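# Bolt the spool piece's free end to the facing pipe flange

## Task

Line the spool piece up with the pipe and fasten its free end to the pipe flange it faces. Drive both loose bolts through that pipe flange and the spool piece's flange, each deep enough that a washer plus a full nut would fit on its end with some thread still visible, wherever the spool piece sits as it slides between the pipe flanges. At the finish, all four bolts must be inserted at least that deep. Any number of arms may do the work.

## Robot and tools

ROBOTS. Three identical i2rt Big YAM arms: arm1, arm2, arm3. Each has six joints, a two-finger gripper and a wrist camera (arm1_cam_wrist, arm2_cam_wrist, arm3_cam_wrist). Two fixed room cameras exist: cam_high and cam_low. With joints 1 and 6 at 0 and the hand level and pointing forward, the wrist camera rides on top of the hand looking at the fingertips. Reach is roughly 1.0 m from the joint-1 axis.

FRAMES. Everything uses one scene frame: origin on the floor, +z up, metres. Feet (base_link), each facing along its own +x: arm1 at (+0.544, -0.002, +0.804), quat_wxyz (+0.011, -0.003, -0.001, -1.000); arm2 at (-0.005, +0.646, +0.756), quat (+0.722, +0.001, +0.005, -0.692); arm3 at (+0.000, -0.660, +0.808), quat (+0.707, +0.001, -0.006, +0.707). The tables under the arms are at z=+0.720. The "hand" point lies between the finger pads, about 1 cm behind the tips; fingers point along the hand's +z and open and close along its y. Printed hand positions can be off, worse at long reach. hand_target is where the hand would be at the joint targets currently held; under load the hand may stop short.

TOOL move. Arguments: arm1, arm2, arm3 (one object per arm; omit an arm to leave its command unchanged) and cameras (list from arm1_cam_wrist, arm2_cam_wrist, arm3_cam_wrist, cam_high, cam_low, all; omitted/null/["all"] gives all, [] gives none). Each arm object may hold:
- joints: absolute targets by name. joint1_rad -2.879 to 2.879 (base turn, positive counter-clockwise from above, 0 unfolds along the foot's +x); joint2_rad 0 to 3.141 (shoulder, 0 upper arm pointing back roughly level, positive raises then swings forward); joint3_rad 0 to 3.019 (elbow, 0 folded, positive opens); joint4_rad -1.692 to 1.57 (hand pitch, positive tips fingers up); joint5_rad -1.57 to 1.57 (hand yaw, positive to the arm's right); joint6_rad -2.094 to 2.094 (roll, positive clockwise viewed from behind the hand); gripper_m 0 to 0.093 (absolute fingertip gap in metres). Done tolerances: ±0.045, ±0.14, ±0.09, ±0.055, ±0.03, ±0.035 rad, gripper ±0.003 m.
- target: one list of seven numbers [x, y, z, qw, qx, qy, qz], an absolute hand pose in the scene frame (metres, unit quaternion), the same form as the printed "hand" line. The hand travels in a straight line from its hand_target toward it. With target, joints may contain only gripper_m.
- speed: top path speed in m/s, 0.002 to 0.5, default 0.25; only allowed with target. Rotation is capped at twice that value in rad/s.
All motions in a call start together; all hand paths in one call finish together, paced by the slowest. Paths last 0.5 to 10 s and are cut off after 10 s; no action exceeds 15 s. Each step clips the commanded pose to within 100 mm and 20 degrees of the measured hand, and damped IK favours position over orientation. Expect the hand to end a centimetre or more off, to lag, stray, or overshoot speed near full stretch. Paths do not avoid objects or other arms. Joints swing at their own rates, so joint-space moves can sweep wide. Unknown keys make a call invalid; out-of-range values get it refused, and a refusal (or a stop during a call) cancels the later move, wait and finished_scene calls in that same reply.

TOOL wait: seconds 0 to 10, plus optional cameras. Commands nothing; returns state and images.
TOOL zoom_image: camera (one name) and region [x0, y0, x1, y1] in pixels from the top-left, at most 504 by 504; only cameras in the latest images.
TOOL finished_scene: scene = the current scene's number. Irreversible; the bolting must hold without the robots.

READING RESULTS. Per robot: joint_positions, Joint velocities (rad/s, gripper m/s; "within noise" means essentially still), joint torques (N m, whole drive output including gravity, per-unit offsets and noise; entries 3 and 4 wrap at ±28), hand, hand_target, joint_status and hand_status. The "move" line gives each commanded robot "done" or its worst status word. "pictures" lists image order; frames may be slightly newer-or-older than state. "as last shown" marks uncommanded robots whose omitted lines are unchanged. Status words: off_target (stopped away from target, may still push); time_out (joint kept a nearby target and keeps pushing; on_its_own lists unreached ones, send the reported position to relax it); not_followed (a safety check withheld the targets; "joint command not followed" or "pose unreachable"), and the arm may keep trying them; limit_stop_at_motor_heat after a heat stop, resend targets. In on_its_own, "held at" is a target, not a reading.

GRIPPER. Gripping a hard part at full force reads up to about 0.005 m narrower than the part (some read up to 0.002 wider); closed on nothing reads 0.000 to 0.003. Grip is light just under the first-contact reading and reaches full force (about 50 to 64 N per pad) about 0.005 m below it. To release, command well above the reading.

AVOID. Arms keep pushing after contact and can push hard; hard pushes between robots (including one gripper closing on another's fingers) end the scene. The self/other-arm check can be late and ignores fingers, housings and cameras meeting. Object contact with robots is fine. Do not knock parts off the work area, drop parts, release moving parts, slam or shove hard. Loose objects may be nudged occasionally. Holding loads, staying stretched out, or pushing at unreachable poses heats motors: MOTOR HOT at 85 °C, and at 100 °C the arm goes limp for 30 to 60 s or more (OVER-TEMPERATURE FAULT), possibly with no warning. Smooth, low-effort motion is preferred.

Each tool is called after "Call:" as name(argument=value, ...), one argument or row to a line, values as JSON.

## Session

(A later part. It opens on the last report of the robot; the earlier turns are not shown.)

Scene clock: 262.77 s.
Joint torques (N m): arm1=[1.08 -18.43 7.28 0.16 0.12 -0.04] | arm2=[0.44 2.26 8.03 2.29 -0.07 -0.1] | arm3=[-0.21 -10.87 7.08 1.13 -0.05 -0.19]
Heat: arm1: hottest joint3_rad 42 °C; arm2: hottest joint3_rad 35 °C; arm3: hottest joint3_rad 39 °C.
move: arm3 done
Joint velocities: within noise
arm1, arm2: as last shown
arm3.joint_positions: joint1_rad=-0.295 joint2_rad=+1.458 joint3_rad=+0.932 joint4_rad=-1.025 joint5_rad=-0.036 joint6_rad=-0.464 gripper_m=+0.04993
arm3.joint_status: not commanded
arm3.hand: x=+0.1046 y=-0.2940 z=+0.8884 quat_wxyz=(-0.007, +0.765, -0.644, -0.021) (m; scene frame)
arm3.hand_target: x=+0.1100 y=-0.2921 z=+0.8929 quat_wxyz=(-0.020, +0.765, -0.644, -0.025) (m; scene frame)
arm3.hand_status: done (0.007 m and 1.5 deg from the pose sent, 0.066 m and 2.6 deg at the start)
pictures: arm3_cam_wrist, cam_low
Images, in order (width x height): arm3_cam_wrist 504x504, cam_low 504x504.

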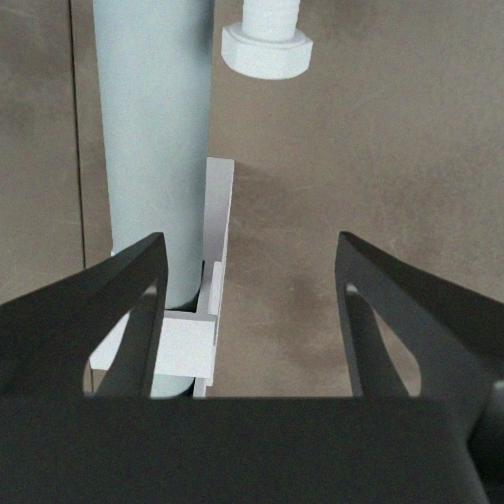

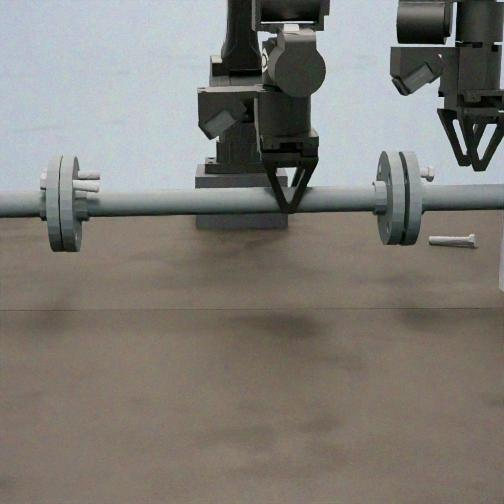

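Call:
move(
  arm3={"target":[0.112,-0.285,0.884,-0.02,0.75,-0.661,-0.025],"joints":{"gripper_m":0.0},"speed":0.1},
  cameras=[],
)

Call:
move(
  arm3={"target":[0.109,-0.230,0.892,-0.02,0.75,-0.661,-0.025],"speed":0.08},
  cameras=["cam_low","arm3_cam_wrist"],
)

Call:
zoom_image(
  camera="cam_low",
  region=[370, 130, 474, 220],
)

Scene clock: 267.63 s.
Joint torques (N m): arm1=[1.2 -18.49 7.34 0.2 0.12 -0.05] | arm2=[0.44 2.26 8.05 2.29 -0.06 -0.1] | arm3=[-0.03 -9.17 7.49 1.18 0 -0.02]
Heat: arm1: hottest joint3_rad 42 °C; arm2: hottest joint3_rad 35 °C; arm3: hottest joint3_rad 38 °C.
move: arm3 done
Joint velocities: within noise
arm1, arm2: as last shown
arm3.joint_positions: joint1_rad=-0.295 joint2_rad=+1.467 joint3_rad=+0.932 joint4_rad=-0.999 joint5_rad=-0.036 joint6_rad=-0.440 gripper_m=+0.00062
arm3.joint_status: all done
arm3.hand: x=+0.1063 y=-0.2884 z=+0.8857 quat_wxyz=(-0.015, +0.757, -0.653, -0.024) (m; scene frame)
arm3.hand_target: x=+0.1120 y=-0.2852 z=+0.8841 quat_wxyz=(-0.020, +0.750, -0.661, -0.025) (m; scene frame)
arm3.hand_status: done (0.007 m and 1.3 deg from the pose sent, 0.013 m and 3.0 deg at the start)
pictures: none
No camera images: "cameras" was empty.

Scene clock: 268.93 s.
Joint torques (N m): arm1=[1.03 -18.37 7.32 0.18 0.12 -0.05] | arm2=[0.44 2.2 8.03 2.3 -0.07 -0.1] | arm3=[1.44 -10.81 10.99 0.27 -0.06 0]
Heat: arm1: hottest joint3_rad 42 °C; arm2: hottest joint3_rad 35 °C; arm3: hottest joint3_rad 39 °C.
move: arm3 off_target
Joint velocities: within noise
arm1, arm2: as last shown
arm1.hand: x=+0.0468 y=-0.0605 z=+0.8409 quat_wxyz=(+0.017, -0.733, +0.680, -0.017) (m; scene frame)
arm1.hand_target: x=+0.0379 y=-0.0630 z=+0.8652 quat_wxyz=(+0.000, -0.737, +0.676, +0.000) (m; scene frame)
arm3.joint_positions: joint1_rad=-0.272 joint2_rad=+1.578 joint3_rad=+1.041 joint4_rad=-1.013 joint5_rad=-0.033 joint6_rad=-0.396 gripper_m=+0.00062
arm3.joint_status: not commanded
arm3.hand: x=+0.1085 y=-0.2493 z=+0.8798 quat_wxyz=(-0.008, +0.750, -0.661, -0.020) (m; scene frame)
arm3.hand_target: x=+0.1088 y=-0.2307 z=+0.8923 quat_wxyz=(-0.020, +0.750, -0.661, -0.025) (m; scene frame)
arm3.hand_status: off_target (0.023 m and 1.5 deg from the pose sent, 0.059 m and 1.4 deg at the start)
pictures: arm3_cam_wrist, cam_low
Images, in order (width x height): arm3_cam_wrist 504x504, cam_low 504x504.

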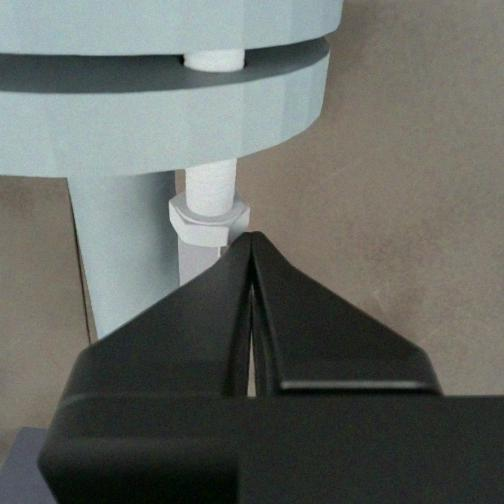

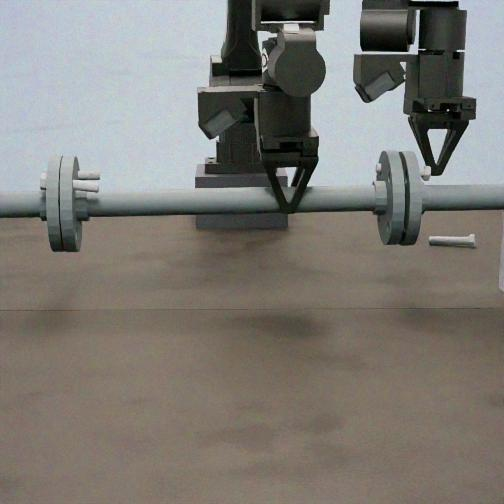

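Scaled by 4.846 from the camera's 504x504 image, which has a finer 720x720 frame.

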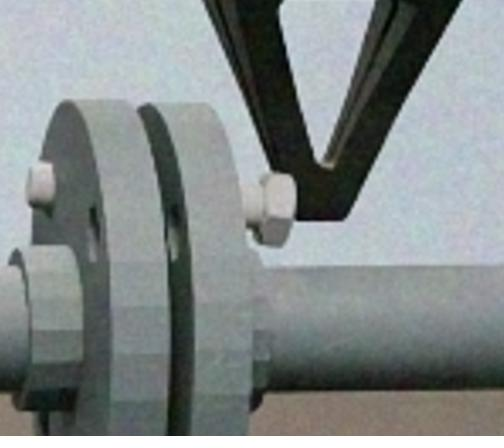

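Call:
move(
  arm3={"target":[0.103,-0.212,0.892,-0.02,0.75,-0.661,-0.025],"speed":0.05},
)

Call:
zoom_image(
  camera="cam_low",
  region=[370, 130, 474, 220],
)

Scene clock: 286.90 s.
Joint torques (N m): arm1=[1.08 -18.43 7.3 0.16 0.13 -0.04] | arm2=[0.5 2.26 8.06 2.29 -0.06 -0.1] | arm3=[1.85 -10.99 10.92 0.17 -0.18 0.03]
Heat: arm1: hottest joint3_rad 41 °C; arm2: hottest joint3_rad 35 °C; arm3: hottest joint3_rad 39 °C.
move: arm3 off_target
Joint velocities: within noise
arm1, arm2: as last shown
arm3.joint_positions: joint1_rad=-0.256 joint2_rad=+1.612 joint3_rad=+1.090 joint4_rad=-1.023 joint5_rad=-0.029 joint6_rad=-0.372 gripper_m=+0.00062
arm3.joint_status: not commanded
arm3.hand: x=+0.1070 y=-0.2315 z=+0.8821 quat_wxyz=(-0.011, +0.747, -0.664, -0.019) (m; scene frame)
arm3.hand_target: x=+0.1028 y=-0.2127 z=+0.8922 quat_wxyz=(-0.020, +0.750, -0.661, -0.025) (m; scene frame)
arm3.hand_status: off_target (0.022 m and 1.4 deg from the pose sent, 0.040 m and 1.5 deg at the start)
pictures: arm1_cam_wrist, arm2_cam_wrist, arm3_cam_wrist, cam_high, cam_low
Images, in order (width x height): arm1_cam_wrist 504x504, arm2_cam_wrist 504x504, arm3_cam_wrist 504x504, cam_high 504x504, cam_low 504x504.

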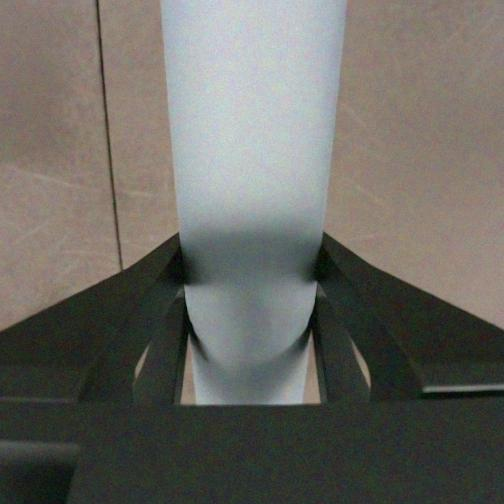

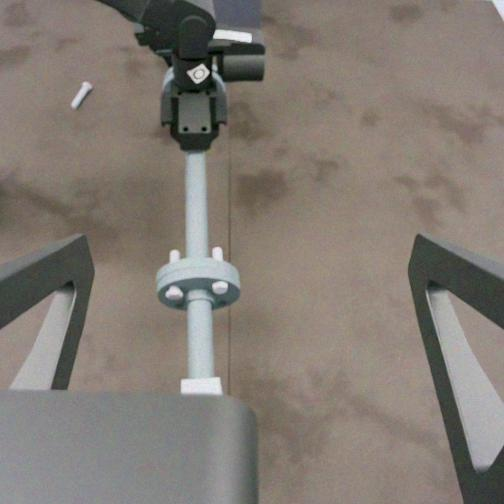

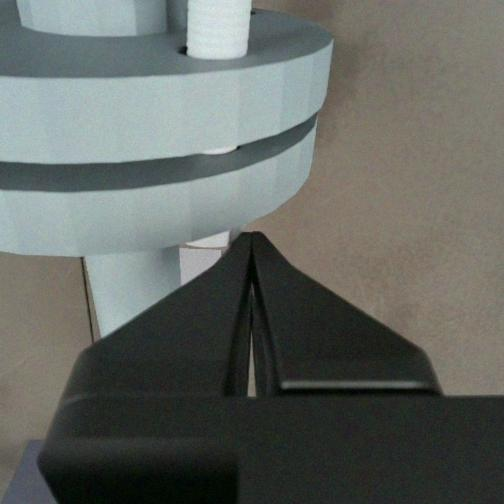

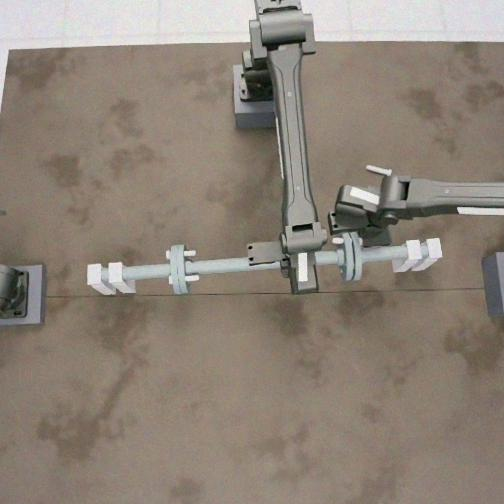

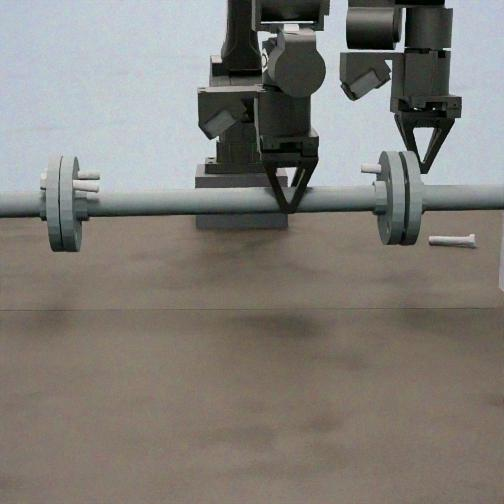

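Scaled by 4.846 from the camera's 504x504 image, which has a finer 720x720 frame.

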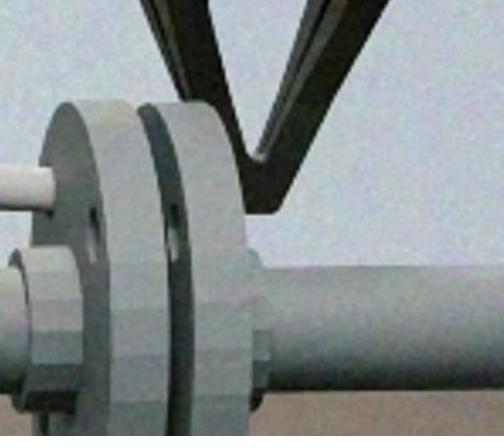

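Call:
move(
  arm3={"target":[0.109,-0.30,0.905,-0.02,0.75,-0.661,-0.025],"speed":0.15},
  cameras=["cam_low"],
)

Call:
zoom_image(
  camera="cam_low",
  region=[370, 130, 474, 220],
)

Call:
move(
  arm3={"target":[0.20,-0.31,0.92,0,0.64,-0.768,0],"joints":{"gripper_m":0.045},"speed":0.3},
  cameras=[],
)

Call:
move(
  arm3={"target":[0.315,-0.31,0.86,0,0.602,-0.798,0],"speed":0.3},
  cameras=["arm3_cam_wrist","cam_high"],
)

Scene clock: 292.03 s.
Joint torques (N m): arm1=[1.03 -18.49 7.3 0.17 0.13 -0.06] | arm2=[0.44 2.32 8.03 2.3 -0.06 -0.1] | arm3=[-0.03 -10.34 7.21 0.29 -0.26 -0.17]
Heat: arm1: hottest joint3_rad 41 °C; arm2: hottest joint3_rad 35 °C; arm3: hottest joint3_rad 39 °C.
move: arm3 done
Joint velocities: within noise
arm1, arm2: as last shown
arm3.joint_positions: joint1_rad=-0.300 joint2_rad=+1.420 joint3_rad=+0.930 joint4_rad=-1.033 joint5_rad=-0.030 joint6_rad=-0.422 gripper_m=+0.00062
arm3.joint_status: not commanded
arm3.hand: x=+0.1072 y=-0.2959 z=+0.9016 quat_wxyz=(-0.022, +0.749, -0.662, -0.024) (m; scene frame)
arm3.hand_target: x=+0.1089 y=-0.2999 z=+0.9049 quat_wxyz=(-0.020, +0.750, -0.661, -0.025) (m; scene frame)
arm3.hand_status: done (0.006 m and 0.3 deg from the pose sent, 0.072 m and 1.4 deg at the start)
pictures: cam_low
Images, in order (width x height): cam_low 504x504.

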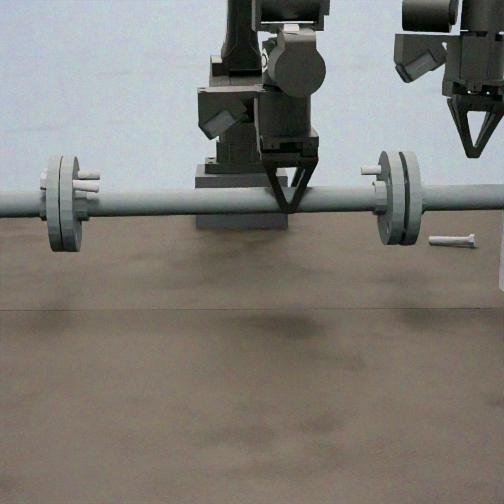

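Scaled by 4.846 from the camera's 504x504 image, which has a finer 720x720 frame.

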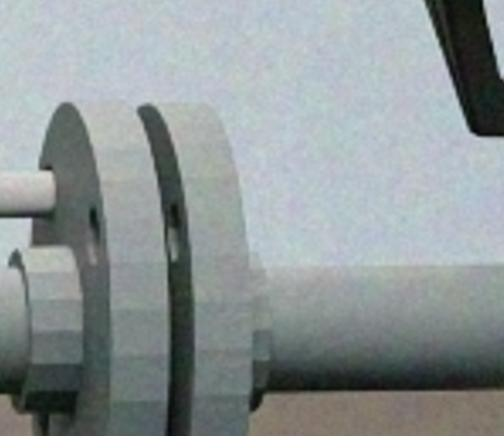

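Scene clock: 293.37 s.
Joint torques (N m): arm1=[1.03 -18.43 7.3 0.21 0.13 -0.03] | arm2=[0.44 2.26 8.05 2.32 -0.06 -0.1] | arm3=[0.15 -9.52 11.22 0.23 0.03 0.06]
Heat: arm1: hottest joint3_rad 41 °C; arm2: hottest joint3_rad 35 °C; arm3: hottest joint3_rad 39 °C.
move: arm3 off_target
Joint velocities: arm1=[within noise] | arm2=[-0.005 -0.015 -0.051 -0.007 -0.095 0.022 0] | arm3=[within noise]
arm1: as last shown
arm2.joint_positions: joint1_rad=-0.314 joint2_rad=+0.536 joint3_rad=+1.343 joint4_rad=-1.211 joint5_rad=-0.221 joint6_rad=-0.105 gripper_m=+0.09396
arm2.joint_status: not commanded
arm2.hand: x=-0.0250 y=+0.4220 z=+1.3171 quat_wxyz=(-0.380, -0.595, -0.585, +0.400) (m; scene frame)
arm2.hand_target: x=-0.0240 y=+0.4252 z=+1.3289 quat_wxyz=(-0.386, -0.588, -0.581, +0.410) (m; scene frame)
arm2.hand_status: not commanded
arm3.joint_positions: joint1_rad=-0.514 joint2_rad=+1.482 joint3_rad=+1.010 joint4_rad=-1.138 joint5_rad=-0.005 joint6_rad=-0.349 gripper_m=+0.04492
arm3.joint_status: all done
arm3.hand: x=+0.1889 y=-0.3244 z=+0.9065 quat_wxyz=(+0.014, +0.646, -0.763, +0.003) (m; scene frame)
arm3.hand_target: x=+0.1997 y=-0.3106 z=+0.9202 quat_wxyz=(+0.000, +0.640, -0.768, +0.000) (m; scene frame)
arm3.hand_status: off_target (0.023 m and 1.9 deg from the pose sent, 0.096 m and 17.9 deg at the start)
pictures: none
No camera images: "cameras" was empty.

Scene clock: 294.73 s.
Joint torques (N m): arm1=[1.03 -18.43 7.3 0.17 0.13 -0.05] | arm2=[0.38 2.26 8.05 2.29 -0.07 -0.1] | arm3=[0.67 -13.04 10.29 0.92 -0.17 -0.16]
Heat: arm1: hottest joint3_rad 40 °C; arm2: hottest joint3_rad 35 °C; arm3: hottest joint3_rad 39 °C.
move: arm3 off_target
Joint velocities: within noise
arm1, arm2: as last shown
arm3.joint_positions: joint1_rad=-0.732 joint2_rad=+1.723 joint3_rad=+1.130 joint4_rad=-1.042 joint5_rad=+0.003 joint6_rad=-0.442 gripper_m=+0.04492
arm3.joint_status: not commanded
arm3.hand: x=+0.2995 y=-0.3282 z=+0.8485 quat_wxyz=(+0.025, +0.597, -0.802, +0.006) (m; scene frame)
arm3.hand_target: x=+0.3144 y=-0.3107 z=+0.8606 quat_wxyz=(+0.000, +0.602, -0.798, +0.000) (m; scene frame)
arm3.hand_status: off_target (0.027 m and 3.1 deg from the pose sent, 0.135 m and 6.7 deg at the start)
pictures: arm3_cam_wrist, cam_high
Images, in order (width x height): arm3_cam_wrist 504x504, cam_high 504x504.

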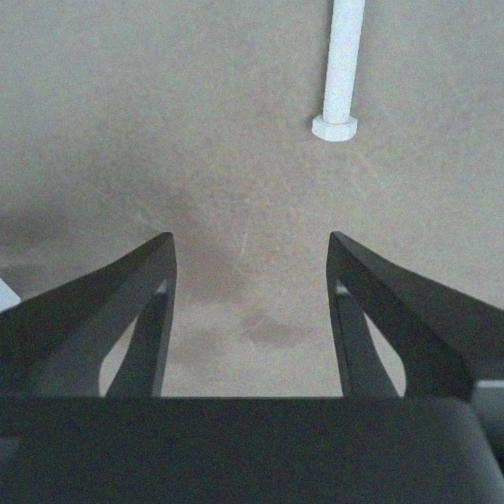

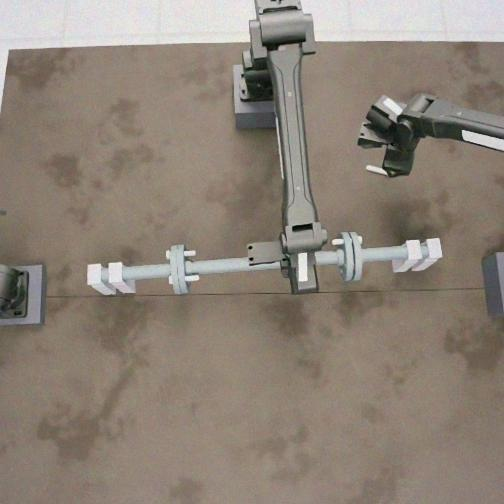

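Call:
move(
  arm3={"target":[0.352,-0.322,0.80,0,0.559,-0.829,0],"speed":0.2},
  cameras=["arm3_cam_wrist"],
)

Scene clock: 301.07 s.
Joint torques (N m): arm1=[1.2 -18.43 7.31 0.17 0.13 -0.06] | arm2=[0.44 2.32 8.05 2.29 -0.07 -0.1] | arm3=[0.5 -14.68 9.28 0.96 -0.16 0.03]
Heat: arm1: hottest joint3_rad 40 °C; arm2: hottest joint3_rad 35 °C; arm3: hottest joint3_rad 40 °C.
move: arm3 off_target
Joint velocities: within noise
arm1.joint_positions: joint1_rad=+0.095 joint2_rad=+1.842 joint3_rad=+1.295 joint4_rad=-1.079 joint5_rad=-0.002 joint6_rad=+1.614 gripper_m=+0.03219
arm1.joint_status: not commanded
arm1.hand: x=+0.0468 y=-0.0605 z=+0.8409 quat_wxyz=(+0.017, -0.733, +0.680, -0.017) (m; scene frame)
arm1.hand_target: x=+0.0379 y=-0.0630 z=+0.8652 quat_wxyz=(+0.000, -0.737, +0.676, +0.000) (m; scene frame)
arm1.hand_status: not commanded
arm2: as last shown
arm3.joint_positions: joint1_rad=-0.802 joint2_rad=+1.857 joint3_rad=+1.131 joint4_rad=-0.911 joint5_rad=+0.003 joint6_rad=-0.430 gripper_m=+0.04492
arm3.joint_status: not commanded
arm3.hand: x=+0.3336 y=-0.3382 z=+0.7887 quat_wxyz=(+0.027, +0.565, -0.825, +0.005) (m; scene frame)
arm3.hand_target: x=+0.3515 y=-0.3227 z=+0.8007 quat_wxyz=(+0.000, +0.559, -0.829, +0.000) (m; scene frame)
arm3.hand_status: off_target (0.027 m and 3.2 deg from the pose sent, 0.072 m and 6.2 deg at the start)
pictures: arm3_cam_wrist
Images, in order (width x height): arm3_cam_wrist 504x504.

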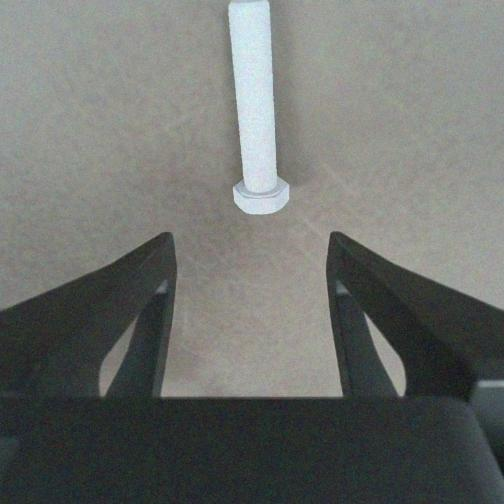

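Call:
move(
  arm3={"target":[0.352,-0.321,0.752,0,0.5807,-0.8141,0],"speed":0.15},
  cameras=["arm3_cam_wrist"],
)

Scene clock: 305.77 s.
Joint torques (N m): arm1=[1.2 -18.49 7.3 0.13 0.13 -0.05] | arm2=[0.38 2.26 8.05 2.29 -0.07 -0.1] | arm3=[0.56 -15.33 7.02 1.05 -0.15 -0.19]
Heat: arm1: hottest joint3_rad 40 °C; arm2: hottest joint3_rad 35 °C; arm3: hottest joint3_rad 39 °C.
move: arm3 off_target
Joint velocities: within noise
arm1, arm2: as last shown
arm3.joint_positions: joint1_rad=-0.802 joint2_rad=+1.944 joint3_rad=+1.131 joint4_rad=-0.799 joint5_rad=+0.003 joint6_rad=-0.459 gripper_m=+0.04492
arm3.joint_status: not commanded
arm3.hand: x=+0.3429 y=-0.3292 z=+0.7486 quat_wxyz=(+0.014, +0.577, -0.817, +0.003) (m; scene frame)
arm3.hand_target: x=+0.3519 y=-0.3212 z=+0.7522 quat_wxyz=(+0.000, +0.581, -0.814, +0.000) (m; scene frame)
arm3.hand_status: off_target (0.013 m and 1.7 deg from the pose sent, 0.045 m and 3.8 deg at the start)
pictures: arm3_cam_wrist
Images, in order (width x height): arm3_cam_wrist 504x504.

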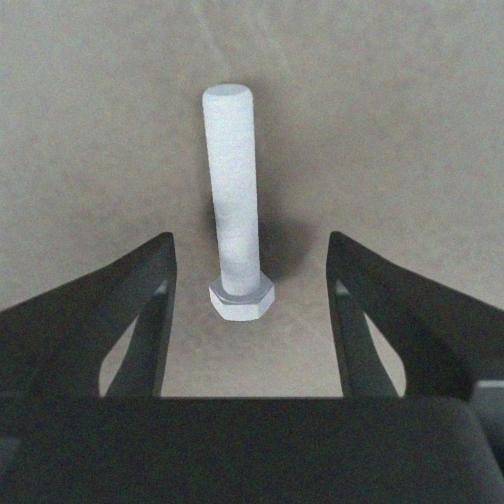

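Call:
move(
  arm3={"target":[0.346,-0.331,0.742,0,0.6053,-0.796,0],"speed":0.1},
  cameras=[],
)

Call:
move(
  arm3={"target":[0.346,-0.331,0.734,0,0.6053,-0.796,0],"speed":0.1},
  cameras=["arm3_cam_wrist"],
)

Scene clock: 310.37 s.
Joint torques (N m): arm1=[1.14 -18.49 7.3 0.17 0.13 -0.05] | arm2=[0.38 2.26 8.05 2.3 -0.06 -0.1] | arm3=[0.09 -15.03 5.37 0.99 -0.15 -0.17]
Heat: arm1: hottest joint3_rad 40 °C; arm2: hottest joint3_rad 35 °C; arm3: hottest joint3_rad 38 °C.
move: arm3 done
Joint velocities: within noise
arm1, arm2: as last shown
arm3.joint_positions: joint1_rad=-0.802 joint2_rad=+1.944 joint3_rad=+1.110 joint4_rad=-0.760 joint5_rad=+0.003 joint6_rad=-0.527 gripper_m=+0.04492
arm3.joint_status: not commanded
arm3.hand: x=+0.3418 y=-0.3302 z=+0.7430 quat_wxyz=(+0.005, +0.604, -0.797, +0.001) (m; scene frame)
arm3.hand_target: x=+0.3460 y=-0.3311 z=+0.7421 quat_wxyz=(+0.000, +0.605, -0.796, +0.000) (m; scene frame)
arm3.hand_status: done (0.004 m and 0.7 deg from the pose sent, 0.008 m and 4.4 deg at the start)
pictures: none
No camera images: "cameras" was empty.

Scene clock: 311.37 s.
Joint torques (N m): arm1=[1.08 -18.37 7.31 0.16 0.13 -0.04] | arm2=[0.38 2.32 8.05 2.32 -0.07 -0.1] | arm3=[0.03 -14.62 5.14 1.07 -0.15 -0.17]
Heat: arm1: hottest joint3_rad 40 °C; arm2: hottest joint3_rad 35 °C; arm3: hottest joint3_rad 38 °C.
move: arm3 done
Joint velocities: within noise
arm1, arm2: as last shown
arm3.joint_positions: joint1_rad=-0.802 joint2_rad=+1.951 joint3_rad=+1.110 joint4_rad=-0.741 joint5_rad=+0.003 joint6_rad=-0.527 gripper_m=+0.04492
arm3.joint_status: not commanded
arm3.hand: x=+0.3441 y=-0.3280 z=+0.7397 quat_wxyz=(+0.000, +0.604, -0.797, +0.001) (m; scene frame)
arm3.hand_target: x=+0.3460 y=-0.3311 z=+0.7341 quat_wxyz=(+0.000, +0.605, -0.796, +0.000) (m; scene frame)
arm3.hand_status: done (0.007 m and 0.2 deg from the pose sent, 0.010 m and 0.7 deg at the start)
pictures: arm3_cam_wrist
Images, in order (width x height): arm3_cam_wrist 504x504.

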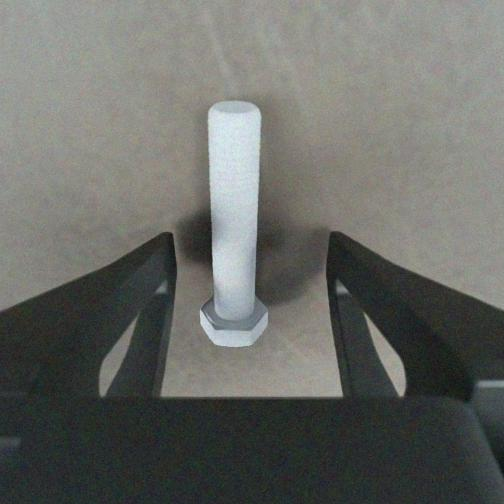

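Call:
move(
  arm3={"target":[0.336,-0.342,0.731,0,0.6053,-0.796,0],"speed":0.1},
  cameras=["arm3_cam_wrist"],
)

Scene clock: 314.23 s.
Joint torques (N m): arm1=[1.14 -18.37 7.3 0.16 0.13 -0.04] | arm2=[0.38 2.26 8.05 2.3 -0.07 -0.1] | arm3=[0.09 -14.86 4.25 0.87 -0.15 -0.17]
Heat: arm1: hottest joint3_rad 40 °C; arm2: hottest joint3_rad 35 °C; arm3: hottest joint3_rad 38 °C.
move: arm3 done
Joint velocities: within noise
arm1, arm2: as last shown
arm3.joint_positions: joint1_rad=-0.802 joint2_rad=+1.940 joint3_rad=+1.072 joint4_rad=-0.707 joint5_rad=+0.003 joint6_rad=-0.530 gripper_m=+0.04493
arm3.joint_status: not commanded
arm3.hand: x=+0.3370 y=-0.3348 z=+0.7348 quat_wxyz=(-0.003, +0.605, -0.796, +0.000) (m; scene frame)
arm3.hand_target: x=+0.3358 y=-0.3420 z=+0.7310 quat_wxyz=(+0.000, +0.605, -0.796, +0.000) (m; scene frame)
arm3.hand_status: done (0.008 m and 0.4 deg from the pose sent, 0.018 m and 0.2 deg at the start)
pictures: arm3_cam_wrist
Images, in order (width x height): arm3_cam_wrist 504x504.

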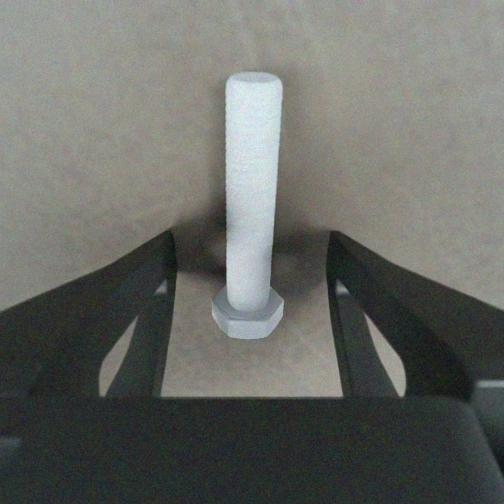

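Call:
move(
  arm3={"target":[0.336,-0.346,0.731,0,0.6,-0.8,0],"speed":0.1},
  cameras=[],
)

Call:
move(
  arm3={"joints":{"gripper_m":0.003}},
  cameras=["arm3_cam_wrist"],
)

Scene clock: 317.83 s.
Joint torques (N m): arm1=[1.08 -18.43 7.3 0.16 0.12 -0.05] | arm2=[0.5 2.26 8.05 2.3 -0.07 -0.1] | arm3=[-0.21 -14.97 4.15 0.91 -0.16 -0.09]
Heat: arm1: hottest joint3_rad 40 °C; arm2: hottest joint3_rad 35 °C; arm3: hottest joint3_rad 37 °C.
move: arm3 done
Joint velocities: within noise
arm1, arm2: as last shown
arm3.joint_positions: joint1_rad=-0.806 joint2_rad=+1.936 joint3_rad=+1.064 joint4_rad=-0.703 joint5_rad=+0.003 joint6_rad=-0.530 gripper_m=+0.04493
arm3.joint_status: not commanded
arm3.hand: x=+0.3366 y=-0.3379 z=+0.7347 quat_wxyz=(-0.004, +0.604, -0.797, +0.000) (m; scene frame)
arm3.hand_target: x=+0.3360 y=-0.3459 z=+0.7310 quat_wxyz=(+0.000, +0.600, -0.800, +0.000) (m; scene frame)
arm3.hand_status: done (0.009 m and 0.7 deg from the pose sent, 0.012 m and 0.9 deg at the start)
pictures: none
No camera images: "cameras" was empty.

Scene clock: 318.40 s.
Joint torques (N m): arm1=[1.08 -18.37 7.3 0.16 0.14 -0.05] | arm2=[0.44 2.2 8.06 2.29 -0.07 -0.1] | arm3=[-0.03 -14.68 4.34 0.85 -0.16 -0.1]
Heat: arm1: hottest joint3_rad 40 °C; arm2: hottest joint3_rad 35 °C; arm3: hottest joint3_rad 37 °C.
move: arm3 off_target
Joint velocities: within noise
arm1: as last shown
arm2.joint_positions: joint1_rad=-0.314 joint2_rad=+0.536 joint3_rad=+1.343 joint4_rad=-1.211 joint5_rad=-0.221 joint6_rad=-0.105 gripper_m=+0.09396
arm2.joint_status: not commanded
arm2.hand: x=-0.0250 y=+0.4220 z=+1.3171 quat_wxyz=(-0.380, -0.595, -0.585, +0.400) (m; scene frame)
arm2.hand_target: x=-0.0240 y=+0.4252 z=+1.3289 quat_wxyz=(-0.386, -0.588, -0.581, +0.410) (m; scene frame)
arm2.hand_status: not commanded
arm3.joint_positions: joint1_rad=-0.808 joint2_rad=+1.935 joint3_rad=+1.062 joint4_rad=-0.703 joint5_rad=+0.003 joint6_rad=-0.530 gripper_m=+0.01771
arm3.joint_status: gripper_m off_target (ended at +0.01774, target +0.00300)
arm3.hand: x=+0.3368 y=-0.3392 z=+0.7348 quat_wxyz=(-0.003, +0.603, -0.798, +0.000) (m; scene frame)
arm3.hand_target: x=+0.3359 y=-0.3460 z=+0.7310 quat_wxyz=(+0.000, +0.600, -0.800, +0.000) (m; scene frame)
arm3.hand_status: not commanded
pictures: arm3_cam_wrist
Images, in order (width x height): arm3_cam_wrist 504x504.

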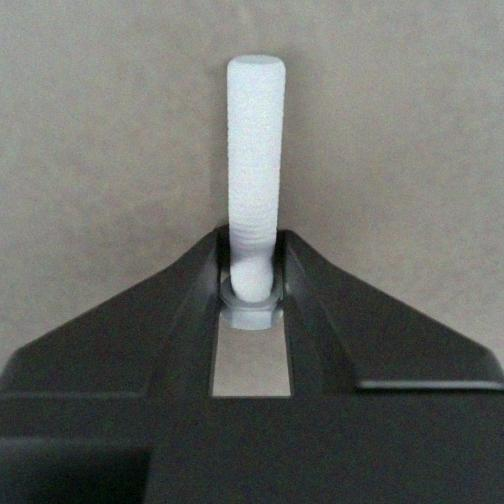

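Call:
move(
  arm3={"target":[0.345,-0.335,0.84,0,0.60,-0.80,0],"speed":0.12},
  cameras=["arm3_cam_wrist"],
)

Call:
move(
  arm3={"target":[0.20,-0.34,0.935,-0.01,0.70,-0.714,-0.01],"speed":0.2},
  cameras=[],
)

Call:
move(
  arm3={"target":[0.06,-0.315,0.925,-0.01,0.7373,-0.6756,-0.01],"speed":0.15},
)

Call:
zoom_image(
  camera="cam_low",
  region=[370, 110, 504, 220],
)

Call:
zoom_image(
  camera="cam_high",
  region=[335, 220, 395, 280],
)

Scene clock: 329.70 s.
Joint torques (N m): arm1=[0.97 -18.43 7.27 0.16 0.14 -0.05] | arm2=[0.44 2.26 8.05 2.29 -0.07 -0.1] | arm3=[0.15 -15.03 9.78 0.1 -0.17 -0.06]
Heat: arm1: hottest joint3_rad 39 °C; arm2: hottest joint3_rad 35 °C; arm3: hottest joint3_rad 36 °C.
move: arm3 off_target
Joint velocities: within noise
arm1, arm2: as last shown
arm3.joint_positions: joint1_rad=-0.808 joint2_rad=+1.777 joint3_rad=+1.120 joint4_rad=-0.969 joint5_rad=+0.003 joint6_rad=-0.530 gripper_m=+0.01771
arm3.joint_status: not commanded
arm3.hand: x=+0.3290 y=-0.3469 z=+0.8212 quat_wxyz=(+0.022, +0.603, -0.798, +0.003) (m; scene frame)
arm3.hand_target: x=+0.3444 y=-0.3357 z=+0.8402 quat_wxyz=(+0.000, +0.600, -0.800, +0.000) (m; scene frame)
arm3.hand_status: off_target (0.027 m and 2.6 deg from the pose sent, 0.106 m and 0.6 deg at the start)
pictures: arm3_cam_wrist
Images, in order (width x height): arm3_cam_wrist 504x504.

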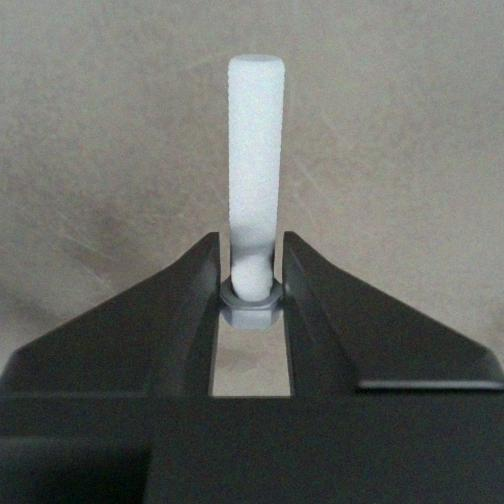

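Scene clock: 331.37 s.
Joint torques (N m): arm1=[1.08 -18.26 7.31 0.14 0.13 -0.06] | arm2=[0.44 2.26 8.05 2.29 -0.06 -0.1] | arm3=[1.26 -10.05 7.9 0.23 -0.2 -0.06]
Heat: arm1: hottest joint3_rad 39 °C; arm2: hottest joint3_rad 35 °C; arm3: hottest joint3_rad 36 °C.
move: arm3 done
Joint velocities: within noise
arm1.joint_positions: joint1_rad=+0.095 joint2_rad=+1.842 joint3_rad=+1.295 joint4_rad=-1.079 joint5_rad=-0.002 joint6_rad=+1.614 gripper_m=+0.03219
arm1.joint_status: not commanded
arm1.hand: x=+0.0468 y=-0.0605 z=+0.8409 quat_wxyz=(+0.017, -0.733, +0.680, -0.017) (m; scene frame)
arm1.hand_target: x=+0.0379 y=-0.0630 z=+0.8652 quat_wxyz=(+0.000, -0.737, +0.676, +0.000) (m; scene frame)
arm1.hand_status: not commanded
arm2: as last shown
arm3.joint_positions: joint1_rad=-0.573 joint2_rad=+1.406 joint3_rad=+1.001 joint4_rad=-1.153 joint5_rad=-0.014 joint6_rad=-0.547 gripper_m=+0.01771
arm3.joint_status: not commanded
arm3.hand: x=+0.2040 y=-0.3399 z=+0.9311 quat_wxyz=(-0.011, +0.698, -0.716, -0.009) (m; scene frame)
arm3.hand_target: x=+0.2001 y=-0.3399 z=+0.9350 quat_wxyz=(-0.010, +0.700, -0.714, -0.010) (m; scene frame)
arm3.hand_status: done (0.006 m and 0.3 deg from the pose sent, 0.172 m and 15.2 deg at the start)
pictures: none
No camera images: "cameras" was empty.

Scene clock: 333.23 s.
Joint torques (N m): arm1=[1.03 -18.49 7.27 0.16 0.13 -0.05] | arm2=[0.44 2.2 8.05 2.3 -0.07 -0.09] | arm3=[1.08 -9.47 7.69 1.07 0.01 0.03]
Heat: arm1: hottest joint3_rad 39 °C; arm2: hottest joint3_rad 35 °C; arm3: hottest joint3_rad 36 °C.
move: arm3 done
Joint velocities: within noise
arm1, arm2: as last shown
arm3.joint_positions: joint1_rad=-0.187 joint2_rad=+1.346 joint3_rad=+0.912 joint4_rad=-1.150 joint5_rad=-0.015 joint6_rad=-0.277 gripper_m=+0.01771
arm3.joint_status: not commanded
arm3.hand: x=+0.0615 y=-0.3200 z=+0.9194 quat_wxyz=(+0.004, +0.738, -0.674, -0.003) (m; scene frame)
arm3.hand_target: x=+0.0600 y=-0.3150 z=+0.9251 quat_wxyz=(-0.010, +0.737, -0.676, -0.010) (m; scene frame)
arm3.hand_status: done (0.008 m and 1.8 deg from the pose sent, 0.146 m and 6.5 deg at the start)
pictures: arm1_cam_wrist, arm2_cam_wrist, arm3_cam_wrist, cam_high, cam_low
Images, in order (width x height): arm1_cam_wrist 504x504, arm2_cam_wrist 504x504, arm3_cam_wrist 504x504, cam_high 504x504, cam_low 504x504.

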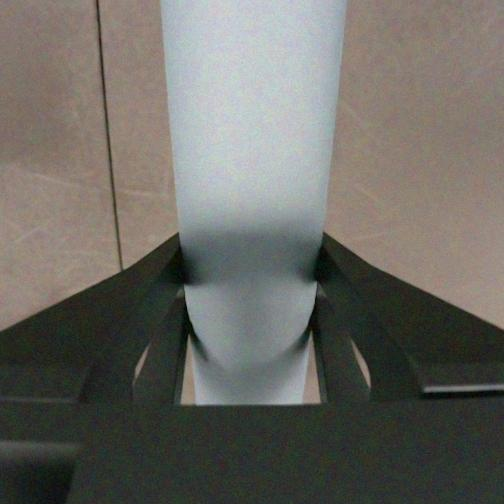

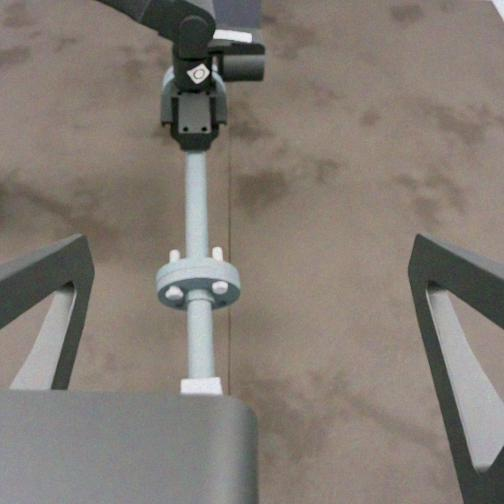

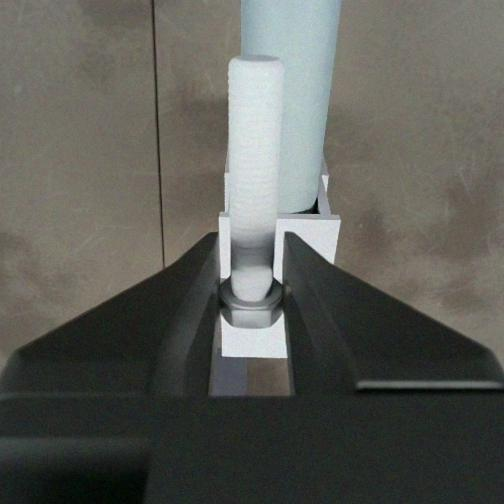

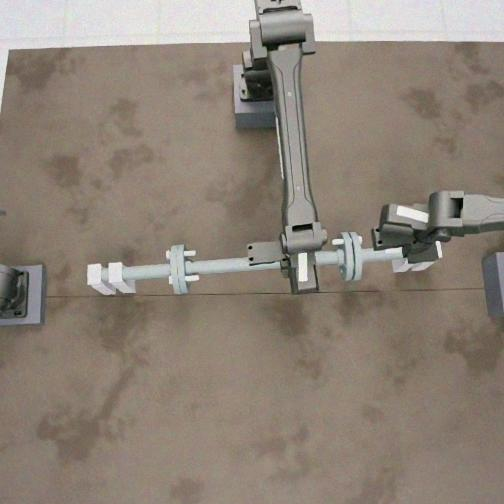

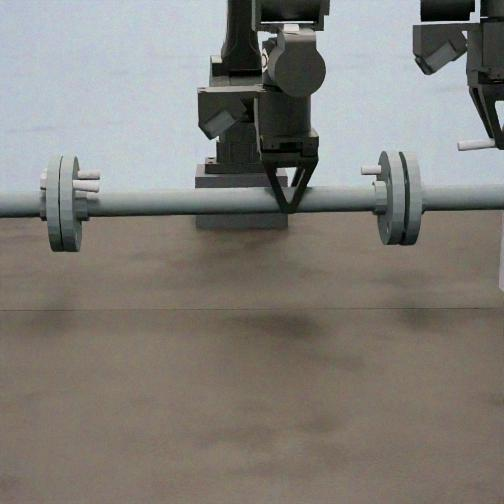

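Scaled by 3.761 from the camera's 504x504 image, which has a finer 720x720 frame.

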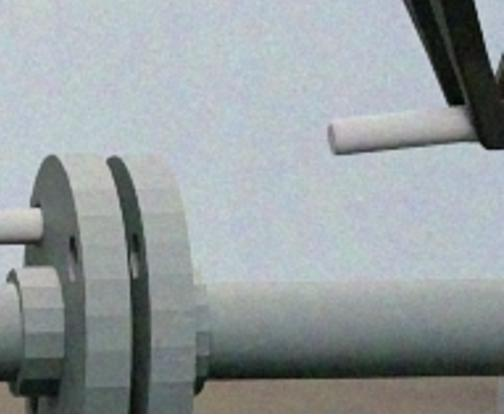

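Scaled by 8.400 from the camera's 504x504 image, which has a finer 720x720 frame.

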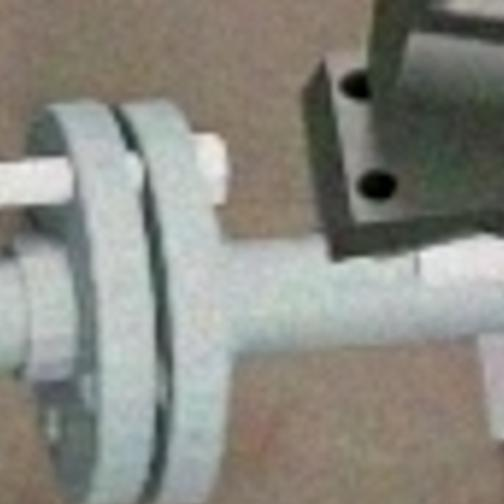

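Call:
move(
  arm3={"target":[0.038,-0.32,0.893,-0.035,0.7373,-0.6756,-0.035],"speed":0.12},
  cameras=["arm3_cam_wrist","cam_low","cam_high"],
)

Call:
zoom_image(
  camera="cam_low",
  region=[370, 130, 474, 220],
)

Call:
zoom_image(
  camera="cam_high",
  region=[335, 220, 395, 280],
)

Scene clock: 338.00 s.
Joint torques (N m): arm1=[1.03 -18.37 7.32 0.13 0.14 -0.06] | arm2=[0.44 2.26 8.06 2.29 -0.07 -0.1] | arm3=[1.32 -8.88 7.32 1.22 -0.16 0.03]
Heat: arm1: hottest joint3_rad 39 °C; arm2: hottest joint3_rad 35 °C; arm3: hottest joint3_rad 36 °C.
move: arm3 done
Joint velocities: within noise
arm1, arm2: as last shown
arm3.joint_positions: joint1_rad=-0.134 joint2_rad=+1.322 joint3_rad=+0.794 joint4_rad=-0.987 joint5_rad=-0.021 joint6_rad=-0.220 gripper_m=+0.01771
arm3.joint_status: not commanded
arm3.hand: x=+0.0412 y=-0.3254 z=+0.8875 quat_wxyz=(-0.023, +0.737, -0.675, -0.025) (m; scene frame)
arm3.hand_target: x=+0.0380 y=-0.3201 z=+0.8930 quat_wxyz=(-0.035, +0.736, -0.675, -0.035) (m; scene frame)
arm3.hand_status: done (0.008 m and 1.8 deg from the pose sent, 0.035 m and 5.8 deg at the start)
pictures: arm3_cam_wrist, cam_high, cam_low
Images, in order (width x height): arm3_cam_wrist 504x504, cam_high 504x504, cam_low 504x504.

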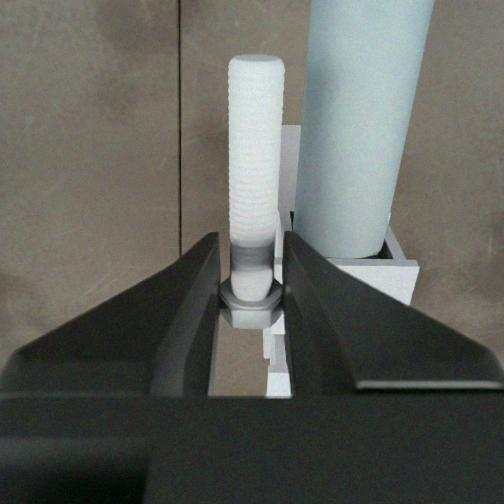

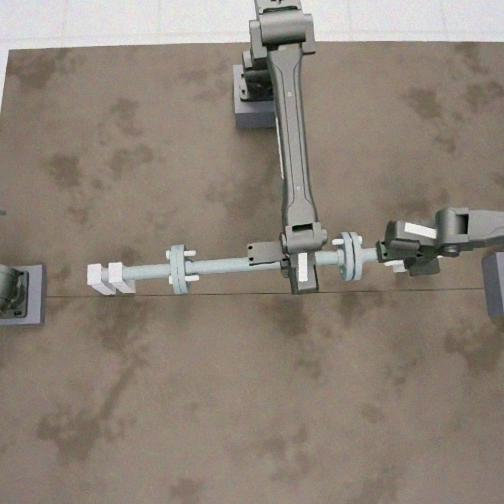

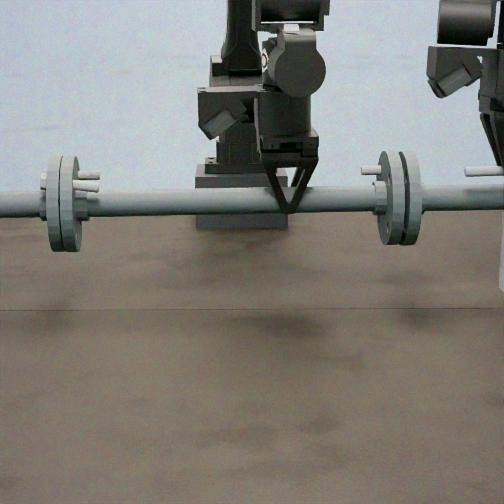

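Scaled by 4.846 from the camera's 504x504 image, which has a finer 720x720 frame.

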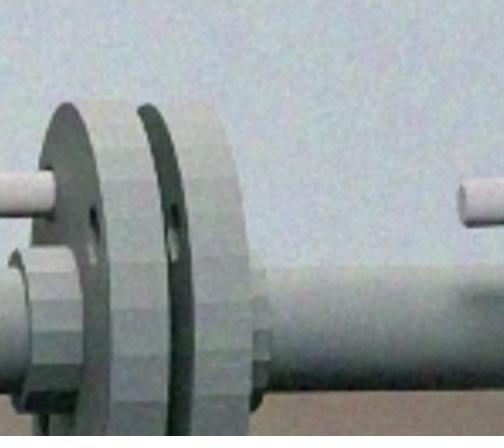

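Scaled by 8.400 from the camera's 504x504 image, which has a finer 720x720 frame.

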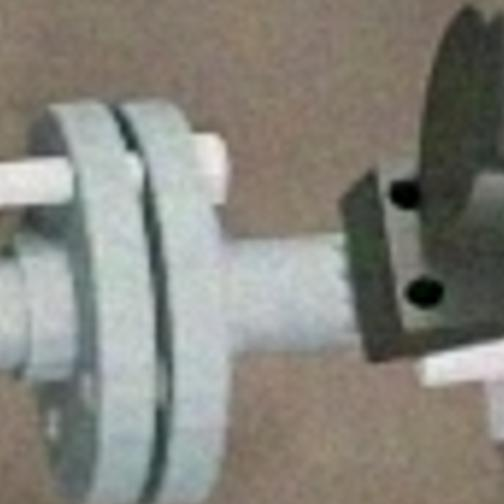

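Call:
move(
  arm3={"target":[0.038,-0.298,0.889,-0.035,0.7373,-0.6756,-0.035],"speed":0.08},
  cameras=["arm3_cam_wrist","cam_low","cam_high"],
)

Call:
zoom_image(
  camera="cam_low",
  region=[370, 130, 474, 220],
)

Call:
zoom_image(
  camera="cam_high",
  region=[335, 220, 395, 280],
)

Scene clock: 344.33 s.
Joint torques (N m): arm1=[1.14 -18.49 7.32 0.13 0.13 -0.04] | arm2=[0.44 2.2 8.05 2.3 -0.07 -0.1] | arm3=[1.44 -7.59 10.88 1.17 -0.13 0.05]
Heat: arm1: hottest joint3_rad 39 °C; arm2: hottest joint3_rad 35 °C; arm3: hottest joint3_rad 36 °C.
move: arm3 off_target
Joint velocities: within noise
arm1, arm2: as last shown
arm3.joint_positions: joint1_rad=-0.127 joint2_rad=+1.365 joint3_rad=+0.794 joint4_rad=-0.971 joint5_rad=-0.021 joint6_rad=-0.212 gripper_m=+0.01771
arm3.joint_status: not commanded
arm3.hand: x=+0.0392 y=-0.3237 z=+0.8742 quat_wxyz=(-0.012, +0.737, -0.676, -0.018) (m; scene frame)
arm3.hand_target: x=+0.0378 y=-0.2992 z=+0.8897 quat_wxyz=(-0.035, +0.736, -0.675, -0.035) (m; scene frame)
arm3.hand_status: off_target (0.030 m and 3.3 deg from the pose sent, 0.028 m and 1.8 deg at the start)
pictures: arm3_cam_wrist, cam_high, cam_low
Images, in order (width x height): arm3_cam_wrist 504x504, cam_high 504x504, cam_low 504x504.

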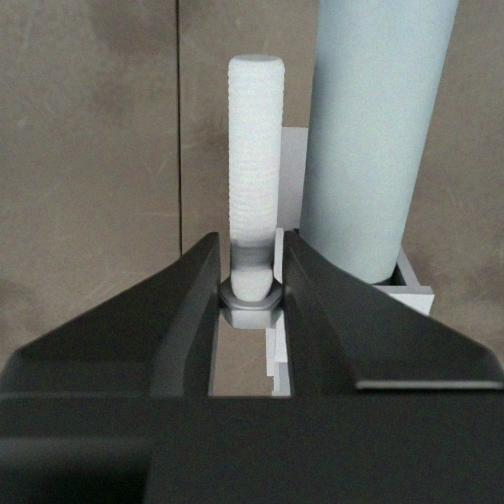

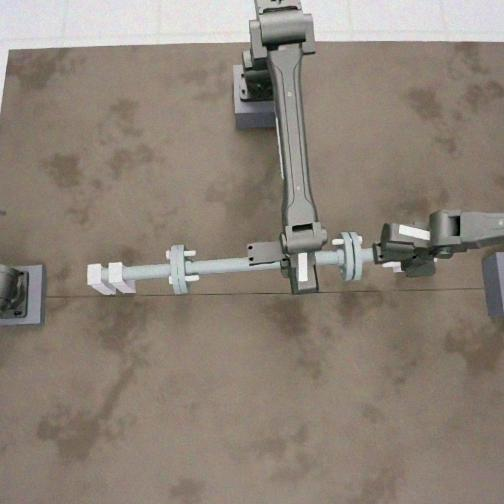

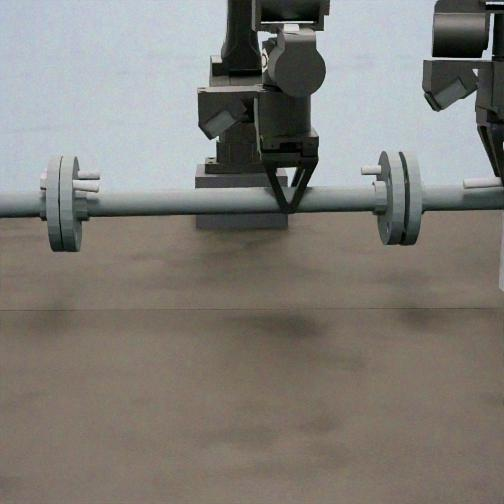

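Scaled by 4.846 from the camera's 504x504 image, which has a finer 720x720 frame.

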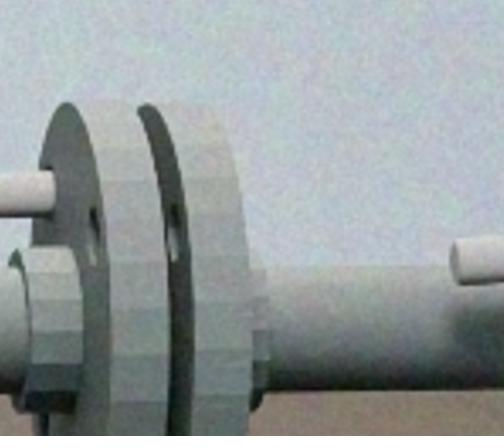

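Scaled by 8.400 from the camera's 504x504 image, which has a finer 720x720 frame.

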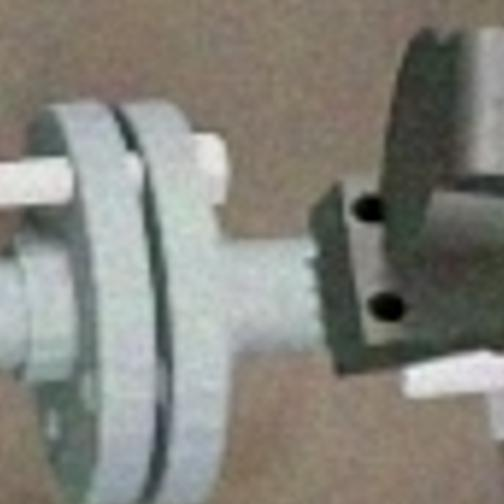

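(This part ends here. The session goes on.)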